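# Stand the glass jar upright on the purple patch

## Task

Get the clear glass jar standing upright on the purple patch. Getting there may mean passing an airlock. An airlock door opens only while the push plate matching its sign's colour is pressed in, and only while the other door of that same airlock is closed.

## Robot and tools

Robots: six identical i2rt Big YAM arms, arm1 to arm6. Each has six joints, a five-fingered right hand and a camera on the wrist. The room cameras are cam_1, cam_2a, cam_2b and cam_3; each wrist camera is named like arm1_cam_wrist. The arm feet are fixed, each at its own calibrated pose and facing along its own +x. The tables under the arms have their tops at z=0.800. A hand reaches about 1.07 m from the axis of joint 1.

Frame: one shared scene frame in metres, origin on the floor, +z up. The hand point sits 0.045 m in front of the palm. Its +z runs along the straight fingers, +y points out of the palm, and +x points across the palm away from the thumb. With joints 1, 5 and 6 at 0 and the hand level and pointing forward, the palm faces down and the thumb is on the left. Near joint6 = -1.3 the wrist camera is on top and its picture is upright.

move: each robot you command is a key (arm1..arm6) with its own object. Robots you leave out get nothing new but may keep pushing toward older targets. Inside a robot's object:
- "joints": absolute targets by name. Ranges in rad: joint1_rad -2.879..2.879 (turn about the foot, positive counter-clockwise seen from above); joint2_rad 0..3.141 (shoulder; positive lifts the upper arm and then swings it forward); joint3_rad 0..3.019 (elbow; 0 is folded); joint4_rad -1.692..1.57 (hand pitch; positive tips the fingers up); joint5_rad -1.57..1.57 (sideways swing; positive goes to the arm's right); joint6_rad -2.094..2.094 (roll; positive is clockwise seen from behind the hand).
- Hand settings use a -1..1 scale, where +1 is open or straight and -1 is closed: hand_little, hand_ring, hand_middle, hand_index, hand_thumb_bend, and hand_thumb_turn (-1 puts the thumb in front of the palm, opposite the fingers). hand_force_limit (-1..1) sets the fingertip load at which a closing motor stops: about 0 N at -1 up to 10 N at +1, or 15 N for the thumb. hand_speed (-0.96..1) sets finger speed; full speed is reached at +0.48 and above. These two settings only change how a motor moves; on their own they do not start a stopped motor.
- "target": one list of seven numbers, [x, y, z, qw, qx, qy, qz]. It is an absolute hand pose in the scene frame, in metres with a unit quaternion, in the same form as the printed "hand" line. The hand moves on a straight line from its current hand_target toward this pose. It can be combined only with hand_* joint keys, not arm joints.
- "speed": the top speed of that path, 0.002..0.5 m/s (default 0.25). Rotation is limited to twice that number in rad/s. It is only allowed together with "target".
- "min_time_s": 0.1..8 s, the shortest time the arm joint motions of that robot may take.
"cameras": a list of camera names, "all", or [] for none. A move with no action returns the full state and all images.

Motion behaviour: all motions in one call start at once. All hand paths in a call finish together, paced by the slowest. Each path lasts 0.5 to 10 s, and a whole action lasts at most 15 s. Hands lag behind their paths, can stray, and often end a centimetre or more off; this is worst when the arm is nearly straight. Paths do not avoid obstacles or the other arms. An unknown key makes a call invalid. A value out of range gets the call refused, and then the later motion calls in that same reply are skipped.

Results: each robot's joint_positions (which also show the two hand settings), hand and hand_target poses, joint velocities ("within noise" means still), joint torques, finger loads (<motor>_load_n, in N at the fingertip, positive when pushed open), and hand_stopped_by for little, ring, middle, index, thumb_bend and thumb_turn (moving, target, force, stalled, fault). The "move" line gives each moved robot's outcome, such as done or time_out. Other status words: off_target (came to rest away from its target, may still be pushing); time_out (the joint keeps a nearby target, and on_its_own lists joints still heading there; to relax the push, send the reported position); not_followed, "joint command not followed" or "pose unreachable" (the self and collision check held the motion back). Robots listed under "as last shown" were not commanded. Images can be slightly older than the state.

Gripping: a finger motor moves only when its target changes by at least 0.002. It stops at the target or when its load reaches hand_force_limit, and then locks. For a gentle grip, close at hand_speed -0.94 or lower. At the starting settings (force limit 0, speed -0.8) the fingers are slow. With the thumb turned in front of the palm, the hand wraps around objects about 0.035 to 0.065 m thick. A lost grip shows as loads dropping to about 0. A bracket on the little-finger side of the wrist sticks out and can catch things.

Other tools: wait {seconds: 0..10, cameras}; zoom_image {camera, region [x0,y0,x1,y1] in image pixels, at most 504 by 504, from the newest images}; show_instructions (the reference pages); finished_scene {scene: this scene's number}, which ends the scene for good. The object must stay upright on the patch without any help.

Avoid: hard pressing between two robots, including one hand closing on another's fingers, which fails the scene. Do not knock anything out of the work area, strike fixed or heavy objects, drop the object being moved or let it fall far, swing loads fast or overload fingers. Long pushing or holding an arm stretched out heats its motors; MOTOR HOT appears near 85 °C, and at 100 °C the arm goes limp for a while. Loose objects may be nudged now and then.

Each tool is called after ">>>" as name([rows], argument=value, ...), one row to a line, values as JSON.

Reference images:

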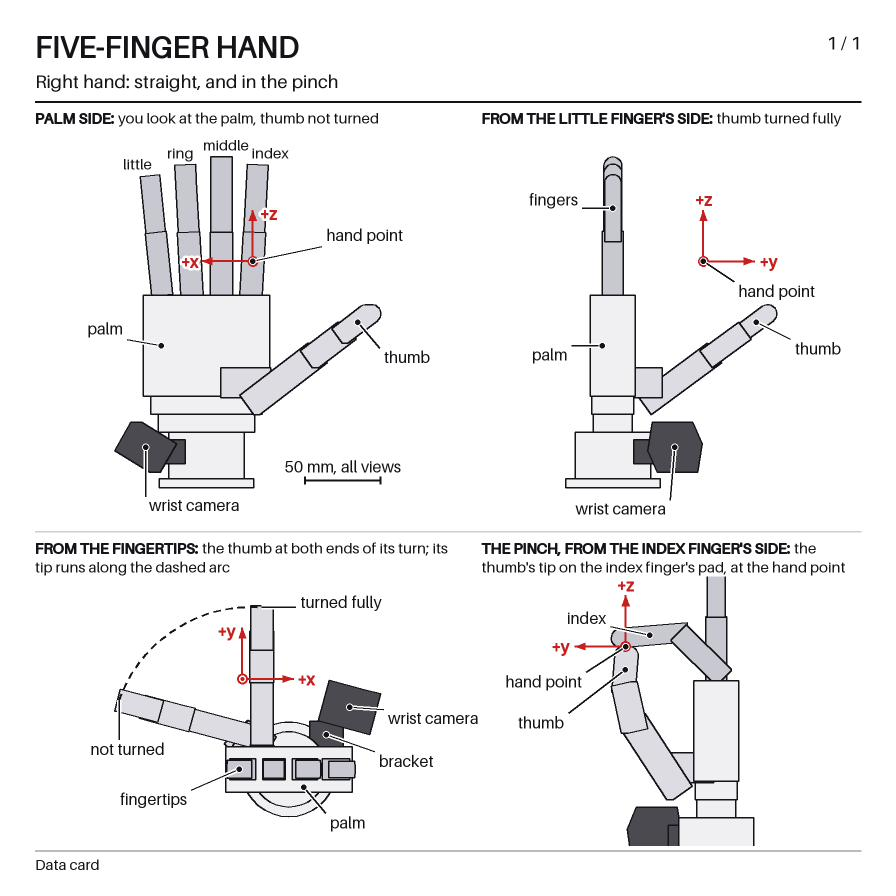

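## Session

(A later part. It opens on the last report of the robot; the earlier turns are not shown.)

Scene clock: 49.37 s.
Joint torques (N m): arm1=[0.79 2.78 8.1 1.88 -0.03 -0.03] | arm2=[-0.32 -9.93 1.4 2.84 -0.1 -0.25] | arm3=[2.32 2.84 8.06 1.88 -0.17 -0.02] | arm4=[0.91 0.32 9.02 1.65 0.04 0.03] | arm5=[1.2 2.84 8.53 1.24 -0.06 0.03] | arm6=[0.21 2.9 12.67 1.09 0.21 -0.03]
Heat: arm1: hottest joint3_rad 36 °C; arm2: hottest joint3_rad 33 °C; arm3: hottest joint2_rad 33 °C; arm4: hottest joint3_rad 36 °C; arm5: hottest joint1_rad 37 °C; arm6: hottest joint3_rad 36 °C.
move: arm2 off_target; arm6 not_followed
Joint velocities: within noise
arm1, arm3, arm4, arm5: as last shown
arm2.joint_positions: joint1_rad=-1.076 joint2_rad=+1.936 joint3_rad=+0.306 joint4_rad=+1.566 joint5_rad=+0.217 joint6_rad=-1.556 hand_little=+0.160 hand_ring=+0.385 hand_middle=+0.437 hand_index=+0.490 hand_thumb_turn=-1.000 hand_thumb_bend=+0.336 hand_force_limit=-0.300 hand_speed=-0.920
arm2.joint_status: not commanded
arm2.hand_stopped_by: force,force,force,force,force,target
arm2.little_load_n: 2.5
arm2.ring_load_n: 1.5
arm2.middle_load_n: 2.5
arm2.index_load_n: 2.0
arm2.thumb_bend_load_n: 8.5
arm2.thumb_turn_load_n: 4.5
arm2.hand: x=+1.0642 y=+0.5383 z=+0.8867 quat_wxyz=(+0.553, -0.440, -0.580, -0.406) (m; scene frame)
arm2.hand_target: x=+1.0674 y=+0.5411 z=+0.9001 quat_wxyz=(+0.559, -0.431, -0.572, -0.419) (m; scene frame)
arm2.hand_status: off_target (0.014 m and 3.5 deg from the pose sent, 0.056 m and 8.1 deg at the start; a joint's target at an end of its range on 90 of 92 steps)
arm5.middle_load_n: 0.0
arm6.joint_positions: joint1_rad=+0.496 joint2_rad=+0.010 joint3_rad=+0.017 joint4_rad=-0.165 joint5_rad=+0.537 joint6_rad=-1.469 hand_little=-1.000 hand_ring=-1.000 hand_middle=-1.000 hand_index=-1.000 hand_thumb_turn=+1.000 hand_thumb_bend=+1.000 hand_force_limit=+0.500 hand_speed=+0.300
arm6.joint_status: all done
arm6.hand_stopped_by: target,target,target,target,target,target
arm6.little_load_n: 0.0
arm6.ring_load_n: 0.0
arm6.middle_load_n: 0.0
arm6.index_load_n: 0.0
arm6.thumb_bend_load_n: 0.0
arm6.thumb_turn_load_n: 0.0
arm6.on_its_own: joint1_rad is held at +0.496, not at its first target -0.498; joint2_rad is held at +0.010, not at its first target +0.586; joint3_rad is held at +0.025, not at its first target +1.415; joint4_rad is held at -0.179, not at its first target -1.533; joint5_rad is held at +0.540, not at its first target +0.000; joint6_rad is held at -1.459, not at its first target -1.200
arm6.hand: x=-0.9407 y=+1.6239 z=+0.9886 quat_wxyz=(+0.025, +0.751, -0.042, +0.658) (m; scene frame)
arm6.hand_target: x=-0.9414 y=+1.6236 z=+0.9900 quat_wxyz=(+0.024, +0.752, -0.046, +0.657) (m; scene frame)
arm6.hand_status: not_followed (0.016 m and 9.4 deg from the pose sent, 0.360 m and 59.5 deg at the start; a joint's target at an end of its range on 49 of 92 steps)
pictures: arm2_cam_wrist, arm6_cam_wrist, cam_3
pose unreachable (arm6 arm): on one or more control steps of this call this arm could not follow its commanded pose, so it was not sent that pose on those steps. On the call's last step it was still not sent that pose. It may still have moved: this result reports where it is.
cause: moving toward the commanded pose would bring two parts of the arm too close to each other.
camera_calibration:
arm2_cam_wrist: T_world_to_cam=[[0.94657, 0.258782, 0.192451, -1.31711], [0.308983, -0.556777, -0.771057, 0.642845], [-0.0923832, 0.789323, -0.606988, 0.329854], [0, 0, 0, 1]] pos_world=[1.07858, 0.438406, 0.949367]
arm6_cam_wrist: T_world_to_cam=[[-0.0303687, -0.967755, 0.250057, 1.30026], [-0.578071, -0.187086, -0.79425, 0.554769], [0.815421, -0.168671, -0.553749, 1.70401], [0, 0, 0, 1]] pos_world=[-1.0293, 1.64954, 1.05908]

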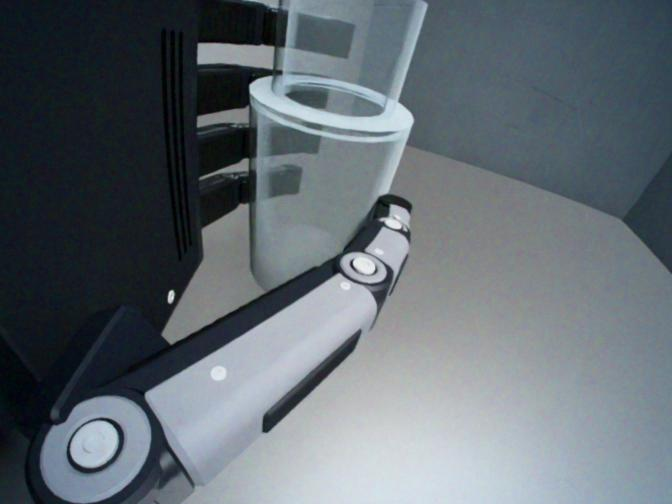

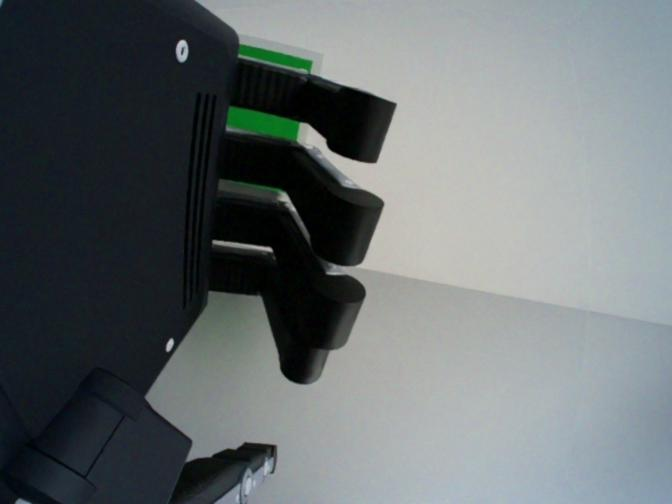

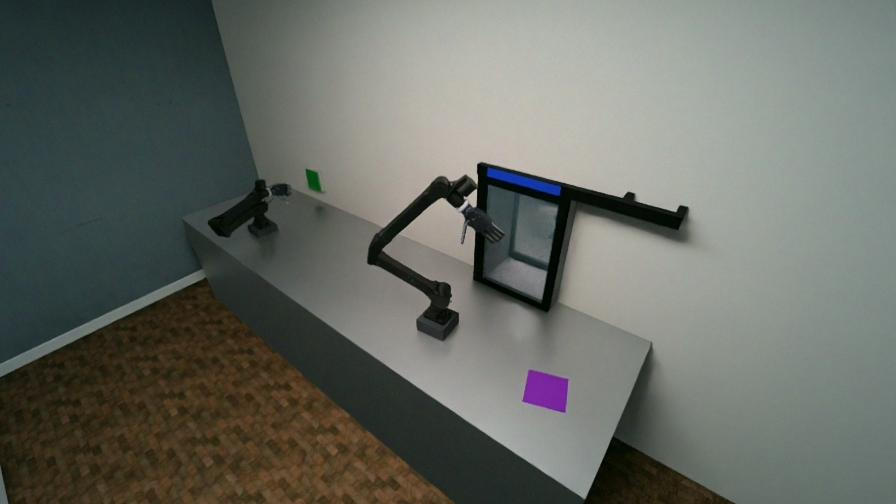

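>>> move(arm6={"joints": {"joint1_rad": 0.27, "joint2_rad": 0.95, "joint3_rad": 0.32, "joint4_rad": 0.63, "joint5_rad": 0.222, "joint6_rad": -1.57}, "min_time_s": 2}, cameras=["arm6_cam_wrist", "cam_3"])

Scene clock: 58.80 s.
Joint torques (N m): arm1=[0.85 2.84 8.1 1.88 -0.03 -0.04] | arm2=[-0.26 -9.99 1.4 2.56 -0.08 -0.24] | arm3=[2.43 2.84 8.08 1.84 -0.16 -0.02] | arm4=[0.85 0.32 9.01 1.7 0.05 0.03] | arm5=[1.32 2.78 8.53 1.26 -0.07 0.05] | arm6=[-0.73 -2.08 13.9 2.77 -0.08 -0.21]
Heat: arm1: hottest joint3_rad 37 °C; arm2: hottest joint2_rad 33 °C; arm3: hottest joint2_rad 33 °C; arm4: hottest joint3_rad 37 °C; arm5: hottest joint1_rad 37 °C; arm6: hottest joint3_rad 37 °C.
move: arm6 done
Joint velocities: within noise
arm1.joint_positions: joint1_rad=+1.066 joint2_rad=+0.626 joint3_rad=+1.441 joint4_rad=-1.536 joint5_rad=+0.000 joint6_rad=-1.200 hand_little=+1.000 hand_ring=+1.000 hand_middle=+1.000 hand_index=+1.000 hand_thumb_turn=+1.000 hand_thumb_bend=+1.000 hand_force_limit=+0.000 hand_speed=-0.800
arm1.joint_status: not commanded
arm1.hand_stopped_by: target,target,target,target,target,target
arm1.little_load_n: 0.0
arm1.ring_load_n: 0.5
arm1.middle_load_n: 0.0
arm1.index_load_n: -0.5
arm1.thumb_bend_load_n: 0.0
arm1.thumb_turn_load_n: 0.0
arm1.hand: x=+1.0517 y=-1.9146 z=+1.2708 quat_wxyz=(-0.313, -0.279, +0.869, -0.262) (m; scene frame)
arm1.hand_target: x=+1.0521 y=-1.9137 z=+1.2787 quat_wxyz=(-0.320, -0.278, +0.865, -0.268) (m; scene frame)
arm1.hand_status: not commanded
arm2: as last shown
arm3.joint_positions: joint1_rad=-0.285 joint2_rad=+0.631 joint3_rad=+1.408 joint4_rad=-1.536 joint5_rad=+0.000 joint6_rad=-1.200 hand_little=+1.000 hand_ring=+1.000 hand_middle=+1.000 hand_index=+1.000 hand_thumb_turn=+1.000 hand_thumb_bend=+1.000 hand_force_limit=+0.000 hand_speed=-0.800
arm3.joint_status: not commanded
arm3.hand_stopped_by: target,target,target,target,target,target
arm3.little_load_n: 0.0
arm3.ring_load_n: 0.0
arm3.middle_load_n: 0.0
arm3.index_load_n: 0.0
arm3.thumb_bend_load_n: 0.0
arm3.thumb_turn_load_n: 0.0
arm3.hand: x=+0.0933 y=+0.1018 z=+1.2668 quat_wxyz=(-0.297, +0.816, +0.421, +0.261) (m; scene frame)
arm3.hand_target: x=+0.0933 y=+0.1018 z=+1.2765 quat_wxyz=(-0.306, +0.812, +0.419, +0.268) (m; scene frame)
arm3.hand_status: not commanded
arm4.joint_positions: joint1_rad=-0.606 joint2_rad=+0.602 joint3_rad=+1.322 joint4_rad=-1.536 joint5_rad=+0.000 joint6_rad=-1.200 hand_little=+1.000 hand_ring=+1.000 hand_middle=+1.000 hand_index=+1.000 hand_thumb_turn=+1.000 hand_thumb_bend=+1.000 hand_force_limit=+0.000 hand_speed=-0.800
arm4.joint_status: not commanded
arm4.hand_stopped_by: target,target,target,target,target,target
arm4.little_load_n: 0.0
arm4.ring_load_n: 0.0
arm4.middle_load_n: 0.0
arm4.index_load_n: 0.0
arm4.thumb_bend_load_n: 0.0
arm4.thumb_turn_load_n: 0.0
arm4.hand: x=-0.1141 y=-2.0616 z=+1.2522 quat_wxyz=(+0.286, +0.283, -0.887, +0.227) (m; scene frame)
arm4.hand_target: x=-0.1145 y=-2.0622 z=+1.2628 quat_wxyz=(+0.295, +0.282, -0.882, +0.235) (m; scene frame)
arm4.hand_status: not commanded
arm5.joint_positions: joint1_rad=-1.083 joint2_rad=+0.614 joint3_rad=+1.399 joint4_rad=-1.536 joint5_rad=+0.000 joint6_rad=-1.200 hand_little=+1.000 hand_ring=+1.000 hand_middle=+1.000 hand_index=+1.000 hand_thumb_turn=+1.000 hand_thumb_bend=+1.000 hand_force_limit=+0.000 hand_speed=-0.800
arm5.joint_status: not commanded
arm5.hand_stopped_by: target,target,target,target,target,target
arm5.little_load_n: -0.5
arm5.ring_load_n: 0.0
arm5.middle_load_n: 0.0
arm5.index_load_n: 0.0
arm5.thumb_bend_load_n: 0.0
arm5.thumb_turn_load_n: 0.0
arm5.hand: x=-1.1106 y=-0.0952 z=+1.3214 quat_wxyz=(+0.125, +0.719, -0.570, +0.378) (m; scene frame)
arm5.hand_target: x=-1.1105 y=-0.0952 z=+1.3328 quat_wxyz=(+0.128, +0.714, -0.567, +0.391) (m; scene frame)
arm5.hand_status: not commanded
arm6.joint_positions: joint1_rad=+0.278 joint2_rad=+0.941 joint3_rad=+0.276 joint4_rad=+0.610 joint5_rad=+0.225 joint6_rad=-1.555 hand_little=-1.000 hand_ring=-1.000 hand_middle=-1.000 hand_index=-1.000 hand_thumb_turn=+1.000 hand_thumb_bend=+1.000 hand_force_limit=+0.500 hand_speed=+0.300
arm6.joint_status: all done
arm6.hand_stopped_by: target,target,target,target,target,target
arm6.little_load_n: 0.0
arm6.ring_load_n: 0.0
arm6.middle_load_n: 0.0
arm6.index_load_n: 0.0
arm6.thumb_bend_load_n: -0.5
arm6.thumb_turn_load_n: 0.0
arm6.hand: x=-0.7969 y=+1.6515 z=+1.0490 quat_wxyz=(-0.002, +0.725, +0.002, +0.689) (m; scene frame)
arm6.hand_target: x=-0.7840 y=+1.6511 z=+1.0757 quat_wxyz=(+0.001, +0.706, +0.001, +0.708) (m; scene frame)
arm6.hand_status: not commanded
pictures: arm6_cam_wrist, cam_3
camera_calibration:
arm6_cam_wrist: T_world_to_cam=[[0.046998, -0.961416, 0.271054, 1.34543], [-0.489485, -0.258707, -0.832751, 0.92037], [0.870744, -0.0935392, -0.482758, 1.47044], [0, 0, 0, 1]] pos_world=[-0.893104, 1.66917, 1.11162]

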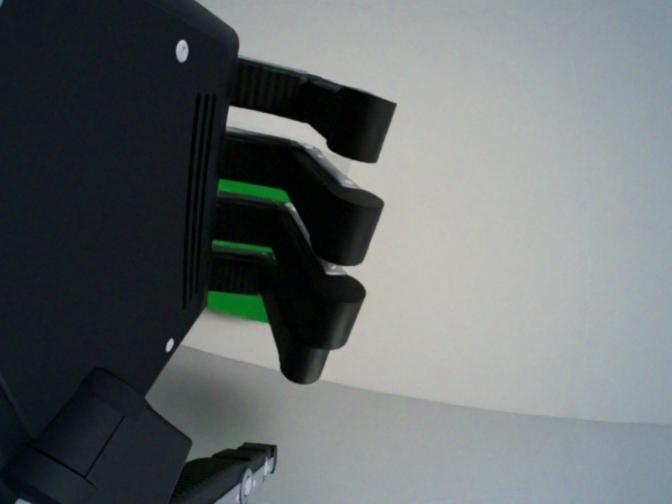

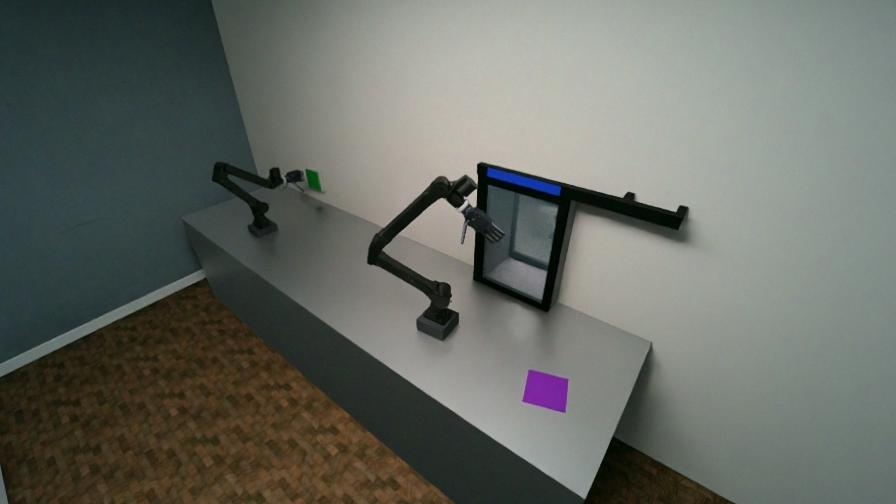

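>>> move(arm6={"target": [-0.83, 1.66, 0.98, 0, 0.7071, 0, 0.7071], "speed": 0.2}, cameras=["arm6_cam_wrist", "cam_3"])

>>> zoom_image(camera="cam_3", region=[250, 130, 370, 220])

Scene clock: 61.90 s.
Joint torques (N m): arm1=[0.79 2.84 8.09 1.89 -0.03 -0.03] | arm2=[-0.67 -10.4 1.51 2.78 -0.1 -0.23] | arm3=[2.37 2.73 8.05 1.85 -0.16 -0.02] | arm4=[0.91 0.21 9.01 1.69 0.04 0.03] | arm5=[1.38 2.73 8.55 1.26 -0.06 0.05] | arm6=[1.03 -2.37 5.76 2.74 0.11 -0.2]
Heat: arm1: hottest joint3_rad 37 °C; arm2: hottest joint2_rad 33 °C; arm3: hottest joint2_rad 33 °C; arm4: hottest joint3_rad 37 °C; arm5: hottest joint1_rad 37 °C; arm6: hottest joint3_rad 37 °C.
move: arm6 done
Joint velocities: within noise
arm1, arm2, arm3, arm4, arm5: as last shown
arm1.index_load_n: 0.0
arm2.thumb_bend_load_n: 9.0
arm3.middle_load_n: 0.5
arm3.thumb_bend_load_n: -0.5
arm5.little_load_n: 0.0
arm6.joint_positions: joint1_rad=+0.358 joint2_rad=+1.275 joint3_rad=+0.102 joint4_rad=+1.165 joint5_rad=+0.317 joint6_rad=-1.555 hand_little=-1.000 hand_ring=-1.000 hand_middle=-1.000 hand_index=-1.000 hand_thumb_turn=+1.000 hand_thumb_bend=+1.000 hand_force_limit=+0.500 hand_speed=+0.300
arm6.joint_status: not commanded
arm6.hand_stopped_by: target,target,target,target,target,target
arm6.little_load_n: 0.0
arm6.ring_load_n: 0.0
arm6.middle_load_n: 0.5
arm6.index_load_n: 0.0
arm6.thumb_bend_load_n: 0.0
arm6.thumb_turn_load_n: 0.0
arm6.hand: x=-0.8289 y=+1.6578 z=+0.9800 quat_wxyz=(-0.001, +0.709, -0.006, +0.705) (m; scene frame)
arm6.hand_target: x=-0.8301 y=+1.6599 z=+0.9800 quat_wxyz=(+0.000, +0.707, +0.000, +0.707) (m; scene frame)
arm6.hand_status: done (0.002 m and 0.7 deg from the pose sent, 0.077 m and 2.9 deg at the start)
pictures: arm6_cam_wrist, cam_3
camera_calibration:
arm6_cam_wrist: T_world_to_cam=[[0.0236816, -0.964305, 0.263732, 1.36429], [-0.45382, -0.245428, -0.856629, 0.879859], [0.890779, -0.0994003, -0.443433, 1.45335], [0, 0, 0, 1]] pos_world=[-0.927628, 1.676, 1.03837]

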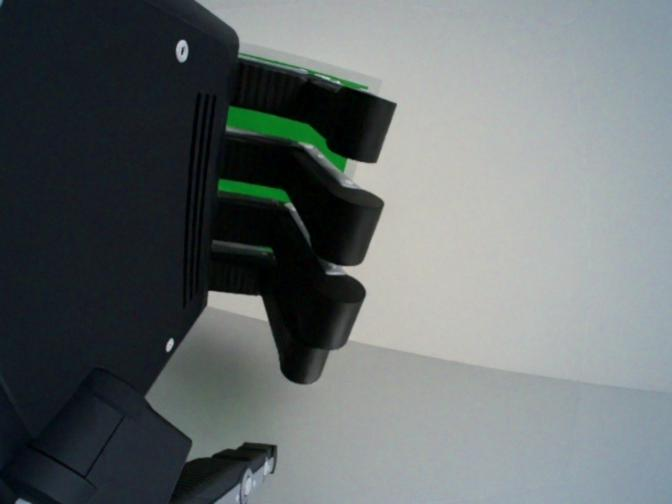

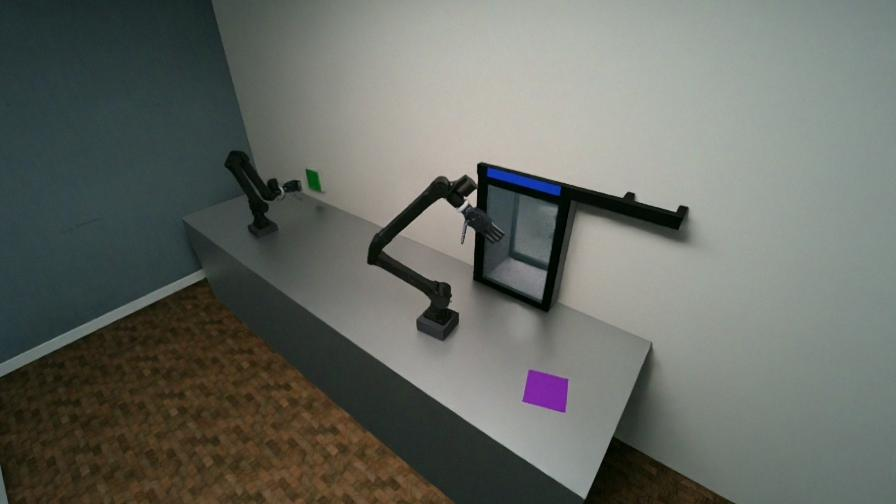

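Scaled by 4.200 from the camera's 896x504 image, which has a finer 1280x720 frame.

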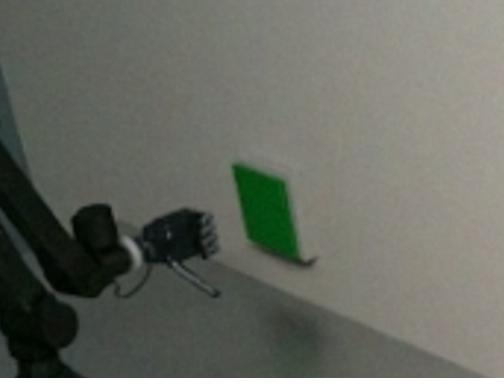

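>>> move(arm6={"target": [-0.755, 1.66, 0.98, 0, 0.7071, 0, 0.7071], "speed": 0.08}, cameras=["arm6_cam_wrist", "cam_3", "cam_1"])

>>> zoom_image(camera="cam_3", region=[250, 130, 370, 220])

Scene clock: 66.50 s.
Joint torques (N m): arm1=[0.79 2.84 8.1 1.87 -0.04 -0.04] | arm2=[-0.67 -10.29 1.36 2.88 -0.07 -0.24] | arm3=[2.37 2.78 8.08 1.87 -0.16 -0.02] | arm4=[0.79 0.15 9.01 1.68 0.05 0.04] | arm5=[1.32 2.73 8.54 1.24 -0.05 0.04] | arm6=[-1.03 -4.66 8.38 2.71 -0.09 -0.18]
Heat: arm1: hottest joint3_rad 37 °C; arm2: hottest joint2_rad 33 °C; arm3: hottest joint2_rad 33 °C; arm4: hottest joint3_rad 37 °C; arm5: hottest joint1_rad 37 °C; arm6: hottest joint3_rad 37 °C.
move: arm6 off_target
Joint velocities: within noise
arm1, arm2, arm3, arm4, arm5: as last shown
arm1.ring_load_n: 0.0
arm2.little_load_n: 2.0
arm2.thumb_bend_load_n: 8.5
arm3.middle_load_n: 0.0
arm3.thumb_bend_load_n: 0.0
arm6.joint_positions: joint1_rad=+0.289 joint2_rad=+1.466 joint3_rad=+0.257 joint4_rad=+1.176 joint5_rad=+0.236 joint6_rad=-1.555 hand_little=-1.000 hand_ring=-1.000 hand_middle=-1.000 hand_index=-1.000 hand_thumb_turn=+1.000 hand_thumb_bend=+1.000 hand_force_limit=+0.500 hand_speed=+0.300
arm6.joint_status: not commanded
arm6.hand_stopped_by: target,target,target,target,target,target
arm6.little_load_n: 0.0
arm6.ring_load_n: 0.0
arm6.middle_load_n: 0.0
arm6.index_load_n: 0.0
arm6.thumb_bend_load_n: 0.0
arm6.thumb_turn_load_n: 0.0
arm6.hand: x=-0.7664 y=+1.6610 z=+0.9704 quat_wxyz=(-0.003, +0.718, +0.000, +0.696) (m; scene frame)
arm6.hand_target: x=-0.7555 y=+1.6600 z=+0.9801 quat_wxyz=(+0.000, +0.707, +0.000, +0.707) (m; scene frame)
arm6.hand_status: off_target (0.015 m and 1.8 deg from the pose sent, 0.074 m and 0.7 deg at the start)
pictures: arm6_cam_wrist, cam_1, cam_3
camera_calibration:
arm6_cam_wrist: T_world_to_cam=[[0.0407813, -0.962571, 0.267942, 1.37451], [-0.47217, -0.254899, -0.84385, 0.890012], [0.880564, -0.092101, -0.464892, 1.39463], [0, 0, 0, 1]] pos_world=[-0.863878, 1.67838, 1.0311]

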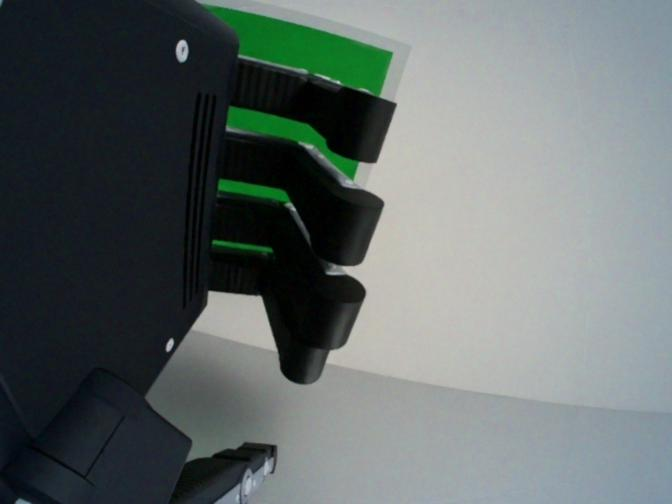

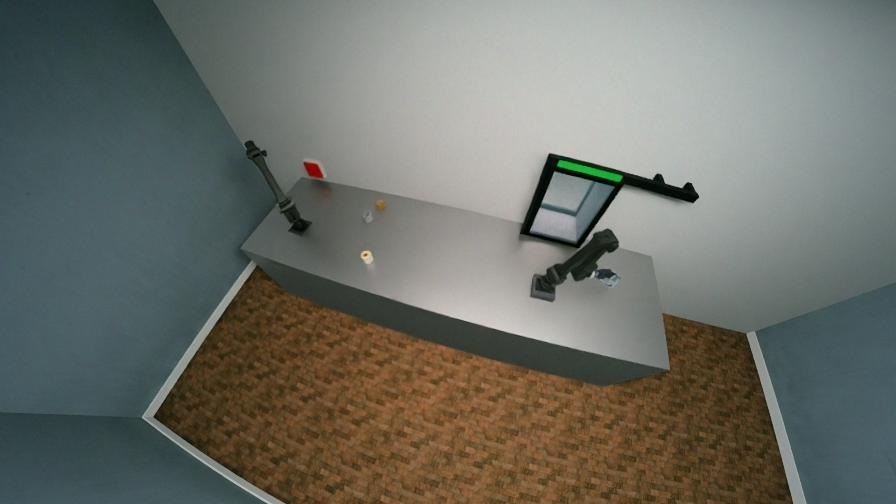

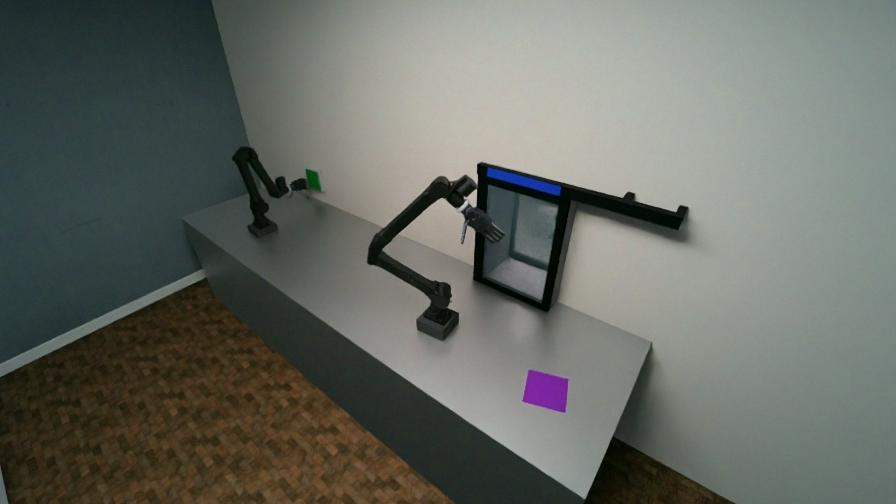

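Scaled by 4.200 from the camera's 896x504 image, which has a finer 1280x720 frame.

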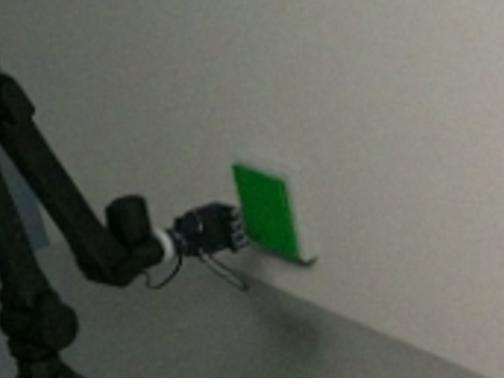

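>>> move(arm6={"target": [-0.73, 1.66, 0.99, 0, 0.7071, 0, 0.7071], "speed": 0.08}, cameras=["arm6_cam_wrist", "cam_3", "cam_1"])

>>> zoom_image(camera="cam_3", region=[250, 130, 370, 220])

Scene clock: 68.37 s.
Joint torques (N m): arm1=[0.85 2.73 8.12 1.87 -0.04 -0.03] | arm2=[-0.91 -10.29 1.44 2.76 -0.08 -0.26] | arm3=[2.37 2.9 8.09 1.85 -0.16 -0.02] | arm4=[0.97 0.21 9.06 1.69 0.05 0.03] | arm5=[1.32 2.96 8.55 1.28 -0.06 0.05] | arm6=[-1.32 -5.07 8.99 1.2 -0.06 -0.22]
Heat: arm1: hottest joint3_rad 37 °C; arm2: hottest joint2_rad 33 °C; arm3: hottest joint2_rad 33 °C; arm4: hottest joint3_rad 37 °C; arm5: hottest joint1_rad 37 °C; arm6: hottest joint3_rad 37 °C.
move: arm6 off_target
Joint velocities: within noise
arm1, arm2, arm3, arm4, arm5: as last shown
arm2.little_load_n: 2.5
arm2.thumb_bend_load_n: 9.0
arm2.thumb_turn_load_n: 4.0
arm5.index_load_n: 0.5
arm6.joint_positions: joint1_rad=+0.269 joint2_rad=+1.470 joint3_rad=+0.325 joint4_rad=+1.141 joint5_rad=+0.216 joint6_rad=-1.555 hand_little=-1.000 hand_ring=-1.000 hand_middle=-1.000 hand_index=-1.000 hand_thumb_turn=+1.000 hand_thumb_bend=+1.000 hand_force_limit=+0.500 hand_speed=+0.300
arm6.joint_status: not commanded
arm6.hand_stopped_by: target,target,target,target,target,target
arm6.little_load_n: 0.0
arm6.ring_load_n: 0.0
arm6.middle_load_n: 0.0
arm6.index_load_n: 0.0
arm6.thumb_bend_load_n: 0.0
arm6.thumb_turn_load_n: 0.0
arm6.hand: x=-0.7411 y=+1.6616 z=+0.9869 quat_wxyz=(-0.006, +0.708, -0.002, +0.706) (m; scene frame)
arm6.hand_target: x=-0.7305 y=+1.6599 z=+0.9901 quat_wxyz=(+0.000, +0.707, +0.000, +0.707) (m; scene frame)
arm6.hand_status: off_target (0.012 m and 0.7 deg from the pose sent, 0.041 m and 1.8 deg at the start)
pictures: arm6_cam_wrist, cam_1, cam_3
camera_calibration:
arm6_cam_wrist: T_world_to_cam=[[0.0337477, -0.964409, 0.262253, 1.37308], [-0.448098, -0.249151, -0.858564, 0.938816], [0.893347, -0.0885404, -0.440558, 1.35948], [0, 0, 0, 1]] pos_world=[-0.840145, 1.67849, 1.04487]

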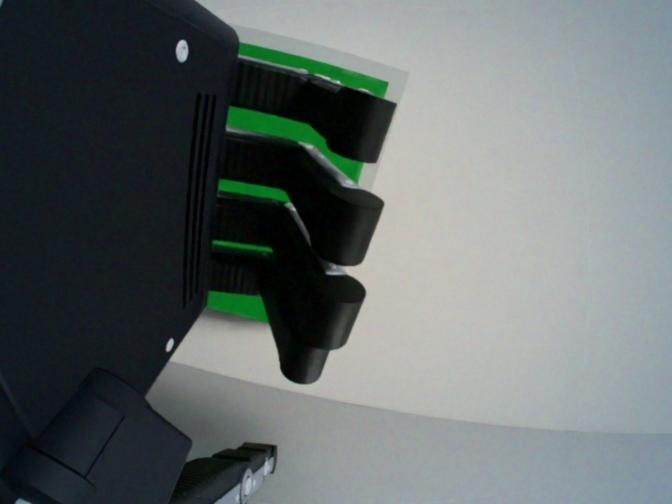

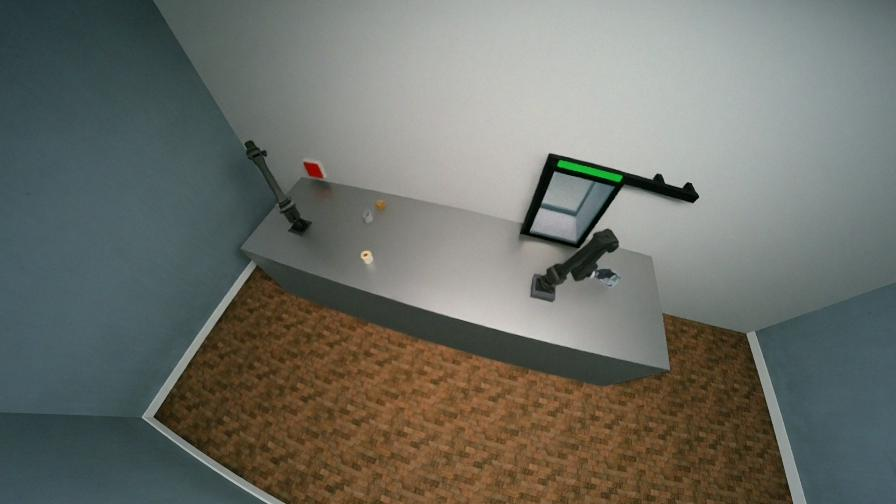

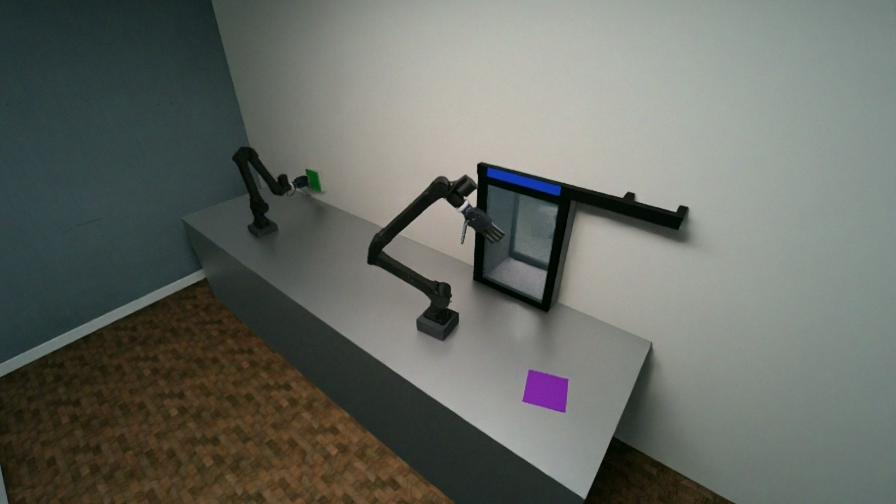

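Scaled by 4.200 from the camera's 896x504 image, which has a finer 1280x720 frame.

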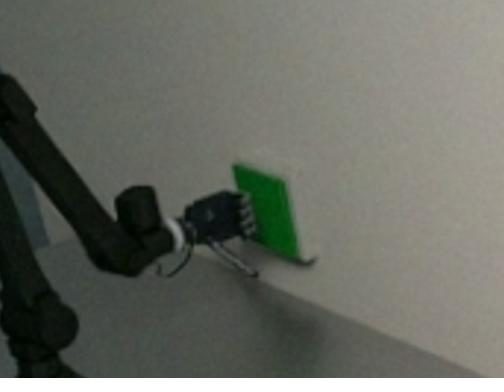

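>>> move(arm6={"target": [-0.70, 1.665, 0.985, 0, 0.7071, 0, 0.7071], "speed": 0.08}, cameras=["arm6_cam_wrist", "cam_3", "cam_1"])

>>> zoom_image(camera="cam_3", region=[250, 130, 370, 220])

Scene clock: 69.90 s.
Joint torques (N m): arm1=[0.79 2.78 8.12 1.89 -0.03 -0.04] | arm2=[-0.56 -9.99 1.47 2.77 -0.09 -0.27] | arm3=[2.49 2.84 8.08 1.84 -0.16 -0.02] | arm4=[1.03 0.26 9.03 1.7 0.04 0.02] | arm5=[1.2 2.96 8.58 1.28 -0.05 0.05] | arm6=[-0.56 -5.71 9.2 1.44 -0.12 -0.17]
Heat: arm1: hottest joint3_rad 37 °C; arm2: hottest joint2_rad 33 °C; arm3: hottest joint2_rad 33 °C; arm4: hottest joint3_rad 37 °C; arm5: hottest joint1_rad 37 °C; arm6: hottest joint3_rad 37 °C.
move: arm6 off_target
Joint velocities: within noise
arm1, arm2, arm3, arm4, arm5: as last shown
arm2.little_load_n: 2.0
arm4.thumb_turn_load_n: -0.5
arm5.index_load_n: 0.0
arm6.joint_positions: joint1_rad=+0.265 joint2_rad=+1.553 joint3_rad=+0.403 joint4_rad=+1.141 joint5_rad=+0.212 joint6_rad=-1.555 hand_little=-1.000 hand_ring=-1.000 hand_middle=-1.000 hand_index=-1.000 hand_thumb_turn=+1.000 hand_thumb_bend=+1.000 hand_force_limit=+0.500 hand_speed=+0.300
arm6.joint_status: not commanded
arm6.hand_stopped_by: target,target,target,target,target,target
arm6.little_load_n: 0.0
arm6.ring_load_n: 0.0
arm6.middle_load_n: 0.0
arm6.index_load_n: 0.0
arm6.thumb_bend_load_n: 0.0
arm6.thumb_turn_load_n: 0.0
arm6.hand: x=-0.7115 y=+1.6669 z=+0.9815 quat_wxyz=(-0.006, +0.709, -0.002, +0.705) (m; scene frame)
arm6.hand_target: x=-0.7005 y=+1.6650 z=+0.9850 quat_wxyz=(+0.000, +0.707, +0.000, +0.707) (m; scene frame)
arm6.hand_status: off_target (0.012 m and 0.8 deg from the pose sent, 0.041 m and 0.7 deg at the start)
pictures: arm6_cam_wrist, cam_1, cam_3
camera_calibration:
arm6_cam_wrist: T_world_to_cam=[[0.0348187, -0.964168, 0.262997, 1.37828], [-0.451585, -0.249938, -0.856506, 0.945582], [0.891548, -0.0889431, -0.444107, 1.33405], [0, 0, 0, 1]] pos_world=[-0.81035, 1.68388, 1.03987]

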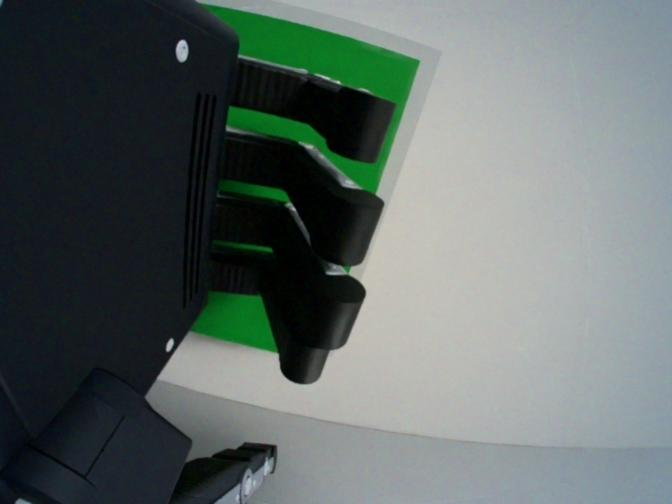

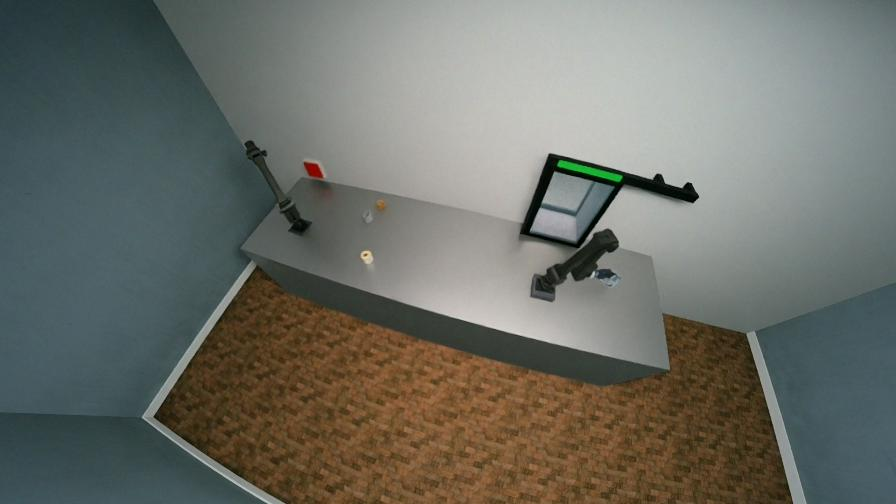

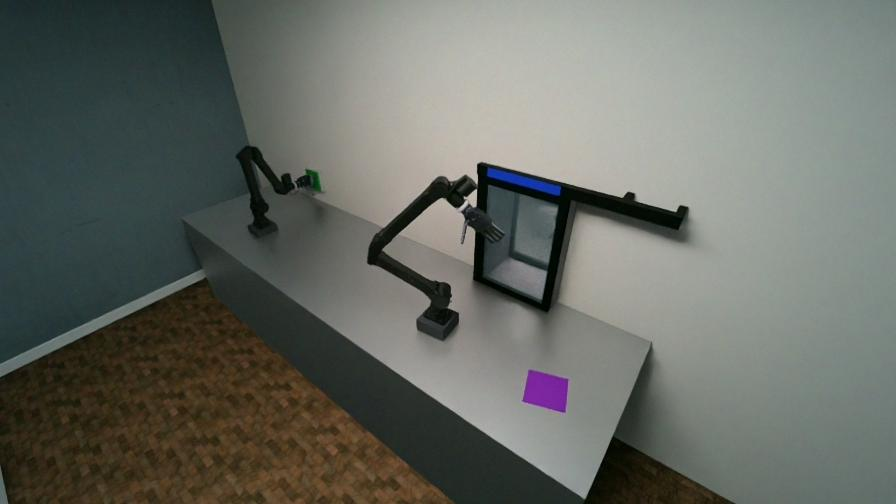

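Scaled by 4.200 from the camera's 896x504 image, which has a finer 1280x720 frame.

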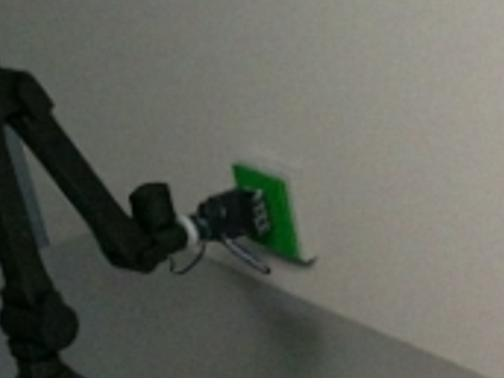

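>>> move(arm6={"target": [-0.67, 1.665, 0.985, 0, 0.7071, 0, 0.7071], "speed": 0.06}, cameras=["arm6_cam_wrist", "cam_1"])

>>> zoom_image(camera="cam_1", region=[480, 130, 720, 300])

Scene clock: 71.37 s.
Joint torques (N m): arm1=[0.85 2.84 8.13 1.89 -0.04 -0.04] | arm2=[-0.44 -9.99 1.5 2.76 -0.09 -0.23] | arm3=[2.37 2.84 8.06 1.83 -0.16 -0.01] | arm4=[0.85 0.09 8.98 1.69 0.04 0.03] | arm5=[1.26 2.78 8.57 1.33 -0.07 0.04] | arm6=[-0.79 -6.01 11.36 0.91 -0.27 -0.17]
Heat: arm1: hottest joint3_rad 37 °C; arm2: hottest joint2_rad 33 °C; arm3: hottest joint2_rad 33 °C; arm4: hottest joint3_rad 37 °C; arm5: hottest joint1_rad 37 °C; arm6: hottest joint3_rad 37 °C.
move: arm6 off_target
Joint velocities: within noise
arm1, arm2, arm3, arm4, arm5: as last shown
arm2.thumb_bend_load_n: 8.5
arm4.middle_load_n: 0.5
arm4.thumb_turn_load_n: 0.0
arm6.joint_positions: joint1_rad=+0.252 joint2_rad=+1.593 joint3_rad=+0.457 joint4_rad=+1.129 joint5_rad=+0.198 joint6_rad=-1.556 hand_little=-1.000 hand_ring=-1.000 hand_middle=-1.000 hand_index=-1.000 hand_thumb_turn=+1.000 hand_thumb_bend=+1.000 hand_force_limit=+0.500 hand_speed=+0.300
arm6.joint_status: not commanded
arm6.hand_stopped_by: target,target,target,target,target,target
arm6.little_load_n: -1.0
arm6.ring_load_n: -0.5
arm6.middle_load_n: 0.0
arm6.index_load_n: -0.5
arm6.thumb_bend_load_n: -0.5
arm6.thumb_turn_load_n: 0.0
arm6.hand: x=-0.6912 y=+1.6670 z=+0.9812 quat_wxyz=(-0.006, +0.709, -0.001, +0.705) (m; scene frame)
arm6.hand_target: x=-0.6714 y=+1.6649 z=+0.9853 quat_wxyz=(+0.000, +0.707, +0.000, +0.707) (m; scene frame)
arm6.hand_status: off_target (0.022 m and 0.7 deg from the pose sent, 0.042 m and 0.8 deg at the start)
pictures: arm6_cam_wrist, cam_1
camera_calibration:
arm6_cam_wrist: T_world_to_cam=[[0.0349083, -0.963934, 0.263843, 1.37657], [-0.450515, -0.250835, -0.856807, 0.957054], [0.892086, -0.0889554, -0.443023, 1.31519], [0, 0, 0, 1]] pos_world=[-0.790149, 1.68398, 1.03947]

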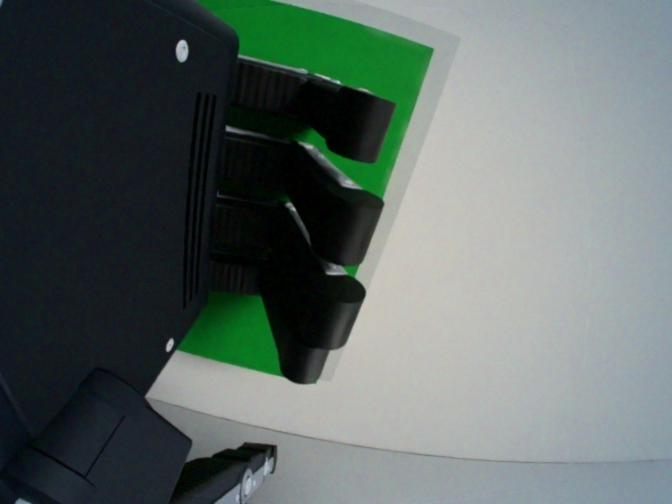

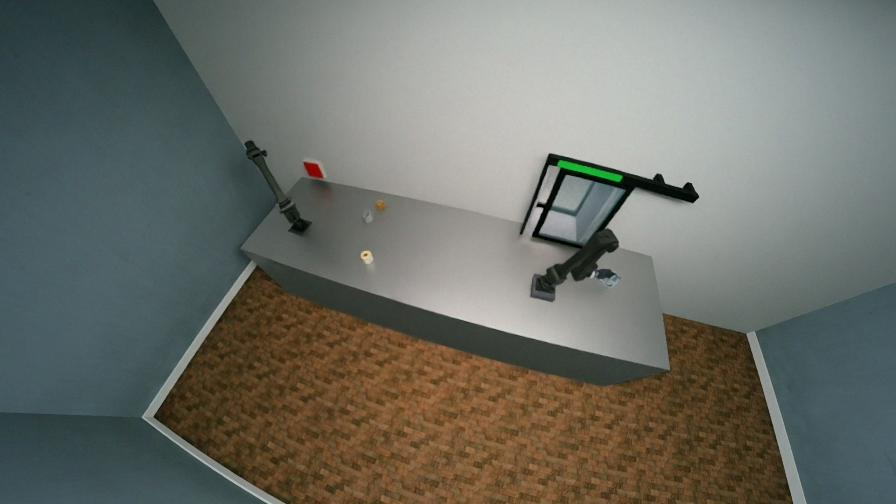

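Scaled by 2.100 from the camera's 896x504 image, which has a finer 1280x720 frame.

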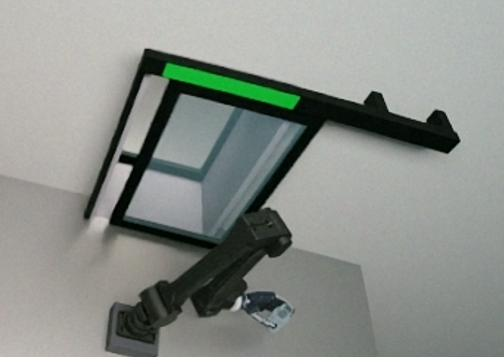

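>>> wait(seconds=1, cameras=["cam_1", "cam_2a"])

>>> zoom_image(camera="cam_1", region=[480, 130, 720, 300])

Scene clock: 73.00 s.
Joint torques (N m): arm1=[0.73 2.84 8.12 1.88 -0.04 -0.03] | arm2=[-0.32 -9.76 1.39 2.84 -0.1 -0.25] | arm3=[2.32 2.78 8.06 1.85 -0.16 -0.02] | arm4=[0.85 0.26 8.96 1.62 0.05 0.03] | arm5=[1.38 2.84 8.54 1.26 -0.07 0.04] | arm6=[-0.73 -6.01 11.38 0.77 -0.19 -0.22]
Heat: arm1: hottest joint3_rad 37 °C; arm2: hottest joint2_rad 33 °C; arm3: hottest joint2_rad 33 °C; arm4: hottest joint3_rad 37 °C; arm5: hottest joint1_rad 37 °C; arm6: hottest joint3_rad 37 °C.
Joint velocities: within noise
arm1.joint_positions: joint1_rad=+1.066 joint2_rad=+0.626 joint3_rad=+1.441 joint4_rad=-1.536 joint5_rad=+0.000 joint6_rad=-1.200 hand_little=+1.000 hand_ring=+1.000 hand_middle=+1.000 hand_index=+1.000 hand_thumb_turn=+1.000 hand_thumb_bend=+1.000 hand_force_limit=+0.000 hand_speed=-0.800
arm1.joint_status: not commanded
arm1.hand_stopped_by: target,target,target,target,target,target
arm1.little_load_n: 0.0
arm1.ring_load_n: 0.0
arm1.middle_load_n: 0.0
arm1.index_load_n: 0.0
arm1.thumb_bend_load_n: 0.0
arm1.thumb_turn_load_n: 0.0
arm1.hand: x=+1.0517 y=-1.9146 z=+1.2708 quat_wxyz=(-0.313, -0.279, +0.869, -0.262) (m; scene frame)
arm1.hand_target: x=+1.0521 y=-1.9137 z=+1.2787 quat_wxyz=(-0.320, -0.278, +0.865, -0.268) (m; scene frame)
arm1.hand_status: not commanded
arm2.joint_positions: joint1_rad=-1.076 joint2_rad=+1.936 joint3_rad=+0.306 joint4_rad=+1.566 joint5_rad=+0.217 joint6_rad=-1.556 hand_little=+0.160 hand_ring=+0.385 hand_middle=+0.437 hand_index=+0.490 hand_thumb_turn=-1.000 hand_thumb_bend=+0.336 hand_force_limit=-0.300 hand_speed=-0.920
arm2.joint_status: not commanded
arm2.hand_stopped_by: force,force,force,force,force,target
arm2.little_load_n: 2.0
arm2.ring_load_n: 1.5
arm2.middle_load_n: 2.5
arm2.index_load_n: 1.5
arm2.thumb_bend_load_n: 9.0
arm2.thumb_turn_load_n: 4.5
arm2.hand: x=+1.0642 y=+0.5383 z=+0.8867 quat_wxyz=(+0.553, -0.440, -0.580, -0.406) (m; scene frame)
arm2.hand_target: x=+1.0674 y=+0.5411 z=+0.9001 quat_wxyz=(+0.559, -0.431, -0.572, -0.419) (m; scene frame)
arm2.hand_status: not commanded
arm3.joint_positions: joint1_rad=-0.285 joint2_rad=+0.631 joint3_rad=+1.408 joint4_rad=-1.536 joint5_rad=+0.000 joint6_rad=-1.200 hand_little=+1.000 hand_ring=+1.000 hand_middle=+1.000 hand_index=+1.000 hand_thumb_turn=+1.000 hand_thumb_bend=+1.000 hand_force_limit=+0.000 hand_speed=-0.800
arm3.joint_status: not commanded
arm3.hand_stopped_by: target,target,target,target,target,target
arm3.little_load_n: 0.0
arm3.ring_load_n: 0.0
arm3.middle_load_n: 0.0
arm3.index_load_n: 0.0
arm3.thumb_bend_load_n: 0.0
arm3.thumb_turn_load_n: 0.5
arm3.hand: x=+0.0933 y=+0.1018 z=+1.2668 quat_wxyz=(-0.297, +0.816, +0.421, +0.261) (m; scene frame)
arm3.hand_target: x=+0.0933 y=+0.1018 z=+1.2765 quat_wxyz=(-0.306, +0.812, +0.419, +0.268) (m; scene frame)
arm3.hand_status: not commanded
arm4.joint_positions: joint1_rad=-0.606 joint2_rad=+0.602 joint3_rad=+1.322 joint4_rad=-1.536 joint5_rad=+0.000 joint6_rad=-1.200 hand_little=+1.000 hand_ring=+1.000 hand_middle=+1.000 hand_index=+1.000 hand_thumb_turn=+1.000 hand_thumb_bend=+1.000 hand_force_limit=+0.000 hand_speed=-0.800
arm4.joint_status: not commanded
arm4.hand_stopped_by: target,target,target,target,target,target
arm4.little_load_n: 0.0
arm4.ring_load_n: 0.0
arm4.middle_load_n: 0.5
arm4.index_load_n: 0.0
arm4.thumb_bend_load_n: 0.0
arm4.thumb_turn_load_n: 0.0
arm4.hand: x=-0.1141 y=-2.0616 z=+1.2522 quat_wxyz=(+0.286, +0.283, -0.887, +0.227) (m; scene frame)
arm4.hand_target: x=-0.1145 y=-2.0622 z=+1.2628 quat_wxyz=(+0.295, +0.282, -0.882, +0.235) (m; scene frame)
arm4.hand_status: not commanded
arm5.joint_positions: joint1_rad=-1.083 joint2_rad=+0.614 joint3_rad=+1.399 joint4_rad=-1.536 joint5_rad=+0.000 joint6_rad=-1.200 hand_little=+1.000 hand_ring=+1.000 hand_middle=+1.000 hand_index=+1.000 hand_thumb_turn=+1.000 hand_thumb_bend=+1.000 hand_force_limit=+0.000 hand_speed=-0.800
arm5.joint_status: not commanded
arm5.hand_stopped_by: target,target,target,target,target,target
arm5.little_load_n: 0.0
arm5.ring_load_n: 0.0
arm5.middle_load_n: 0.5
arm5.index_load_n: 0.0
arm5.thumb_bend_load_n: 0.0
arm5.thumb_turn_load_n: 0.0
arm5.hand: x=-1.1106 y=-0.0952 z=+1.3214 quat_wxyz=(+0.125, +0.719, -0.570, +0.378) (m; scene frame)
arm5.hand_target: x=-1.1105 y=-0.0952 z=+1.3328 quat_wxyz=(+0.128, +0.714, -0.567, +0.391) (m; scene frame)
arm5.hand_status: not commanded
arm6.joint_positions: joint1_rad=+0.252 joint2_rad=+1.593 joint3_rad=+0.457 joint4_rad=+1.129 joint5_rad=+0.198 joint6_rad=-1.556 hand_little=-1.000 hand_ring=-1.000 hand_middle=-1.000 hand_index=-1.000 hand_thumb_turn=+1.000 hand_thumb_bend=+1.000 hand_force_limit=+0.500 hand_speed=+0.300
arm6.joint_status: not commanded
arm6.hand_stopped_by: target,target,target,target,target,target
arm6.little_load_n: -1.5
arm6.ring_load_n: -0.5
arm6.middle_load_n: 0.0
arm6.index_load_n: -0.5
arm6.thumb_bend_load_n: 0.0
arm6.thumb_turn_load_n: 0.0
arm6.hand: x=-0.6912 y=+1.6670 z=+0.9812 quat_wxyz=(-0.006, +0.709, -0.001, +0.705) (m; scene frame)
arm6.hand_target: x=-0.6714 y=+1.6649 z=+0.9853 quat_wxyz=(+0.000, +0.707, +0.000, +0.707) (m; scene frame)
arm6.hand_status: off_target (0.022 m and 0.7 deg from the pose sent, 0.042 m and 0.8 deg at the start)
wait: 1.00 s; at rest from the start
pictures: cam_1, cam_2a

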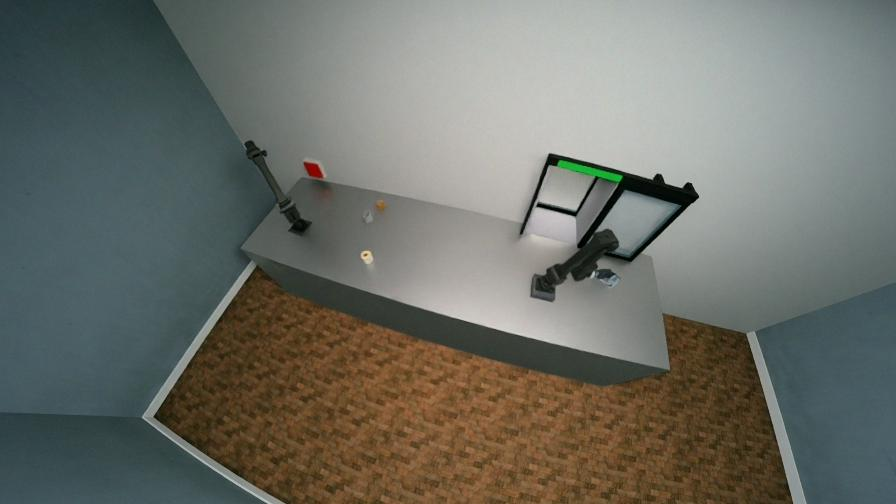

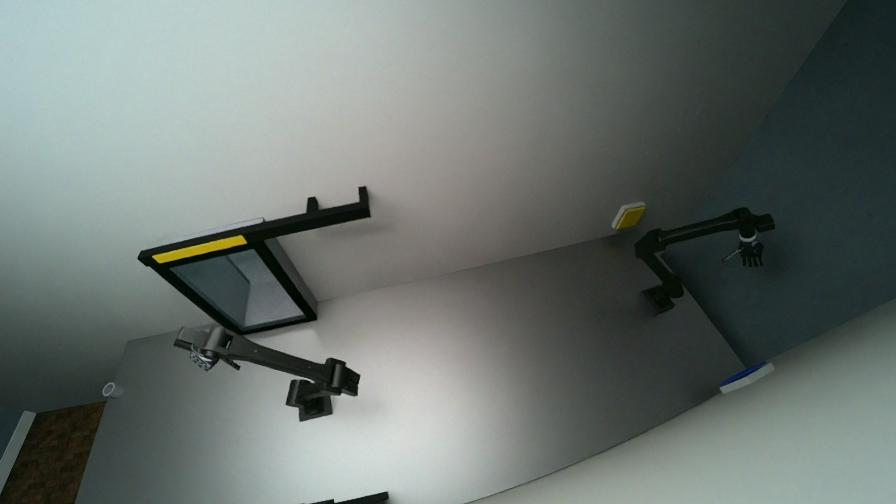

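Scaled by 2.100 from the camera's 896x504 image, which has a finer 1280x720 frame.

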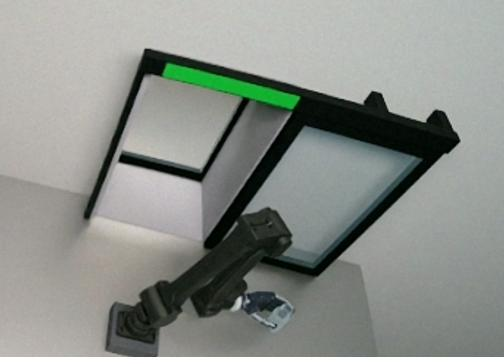

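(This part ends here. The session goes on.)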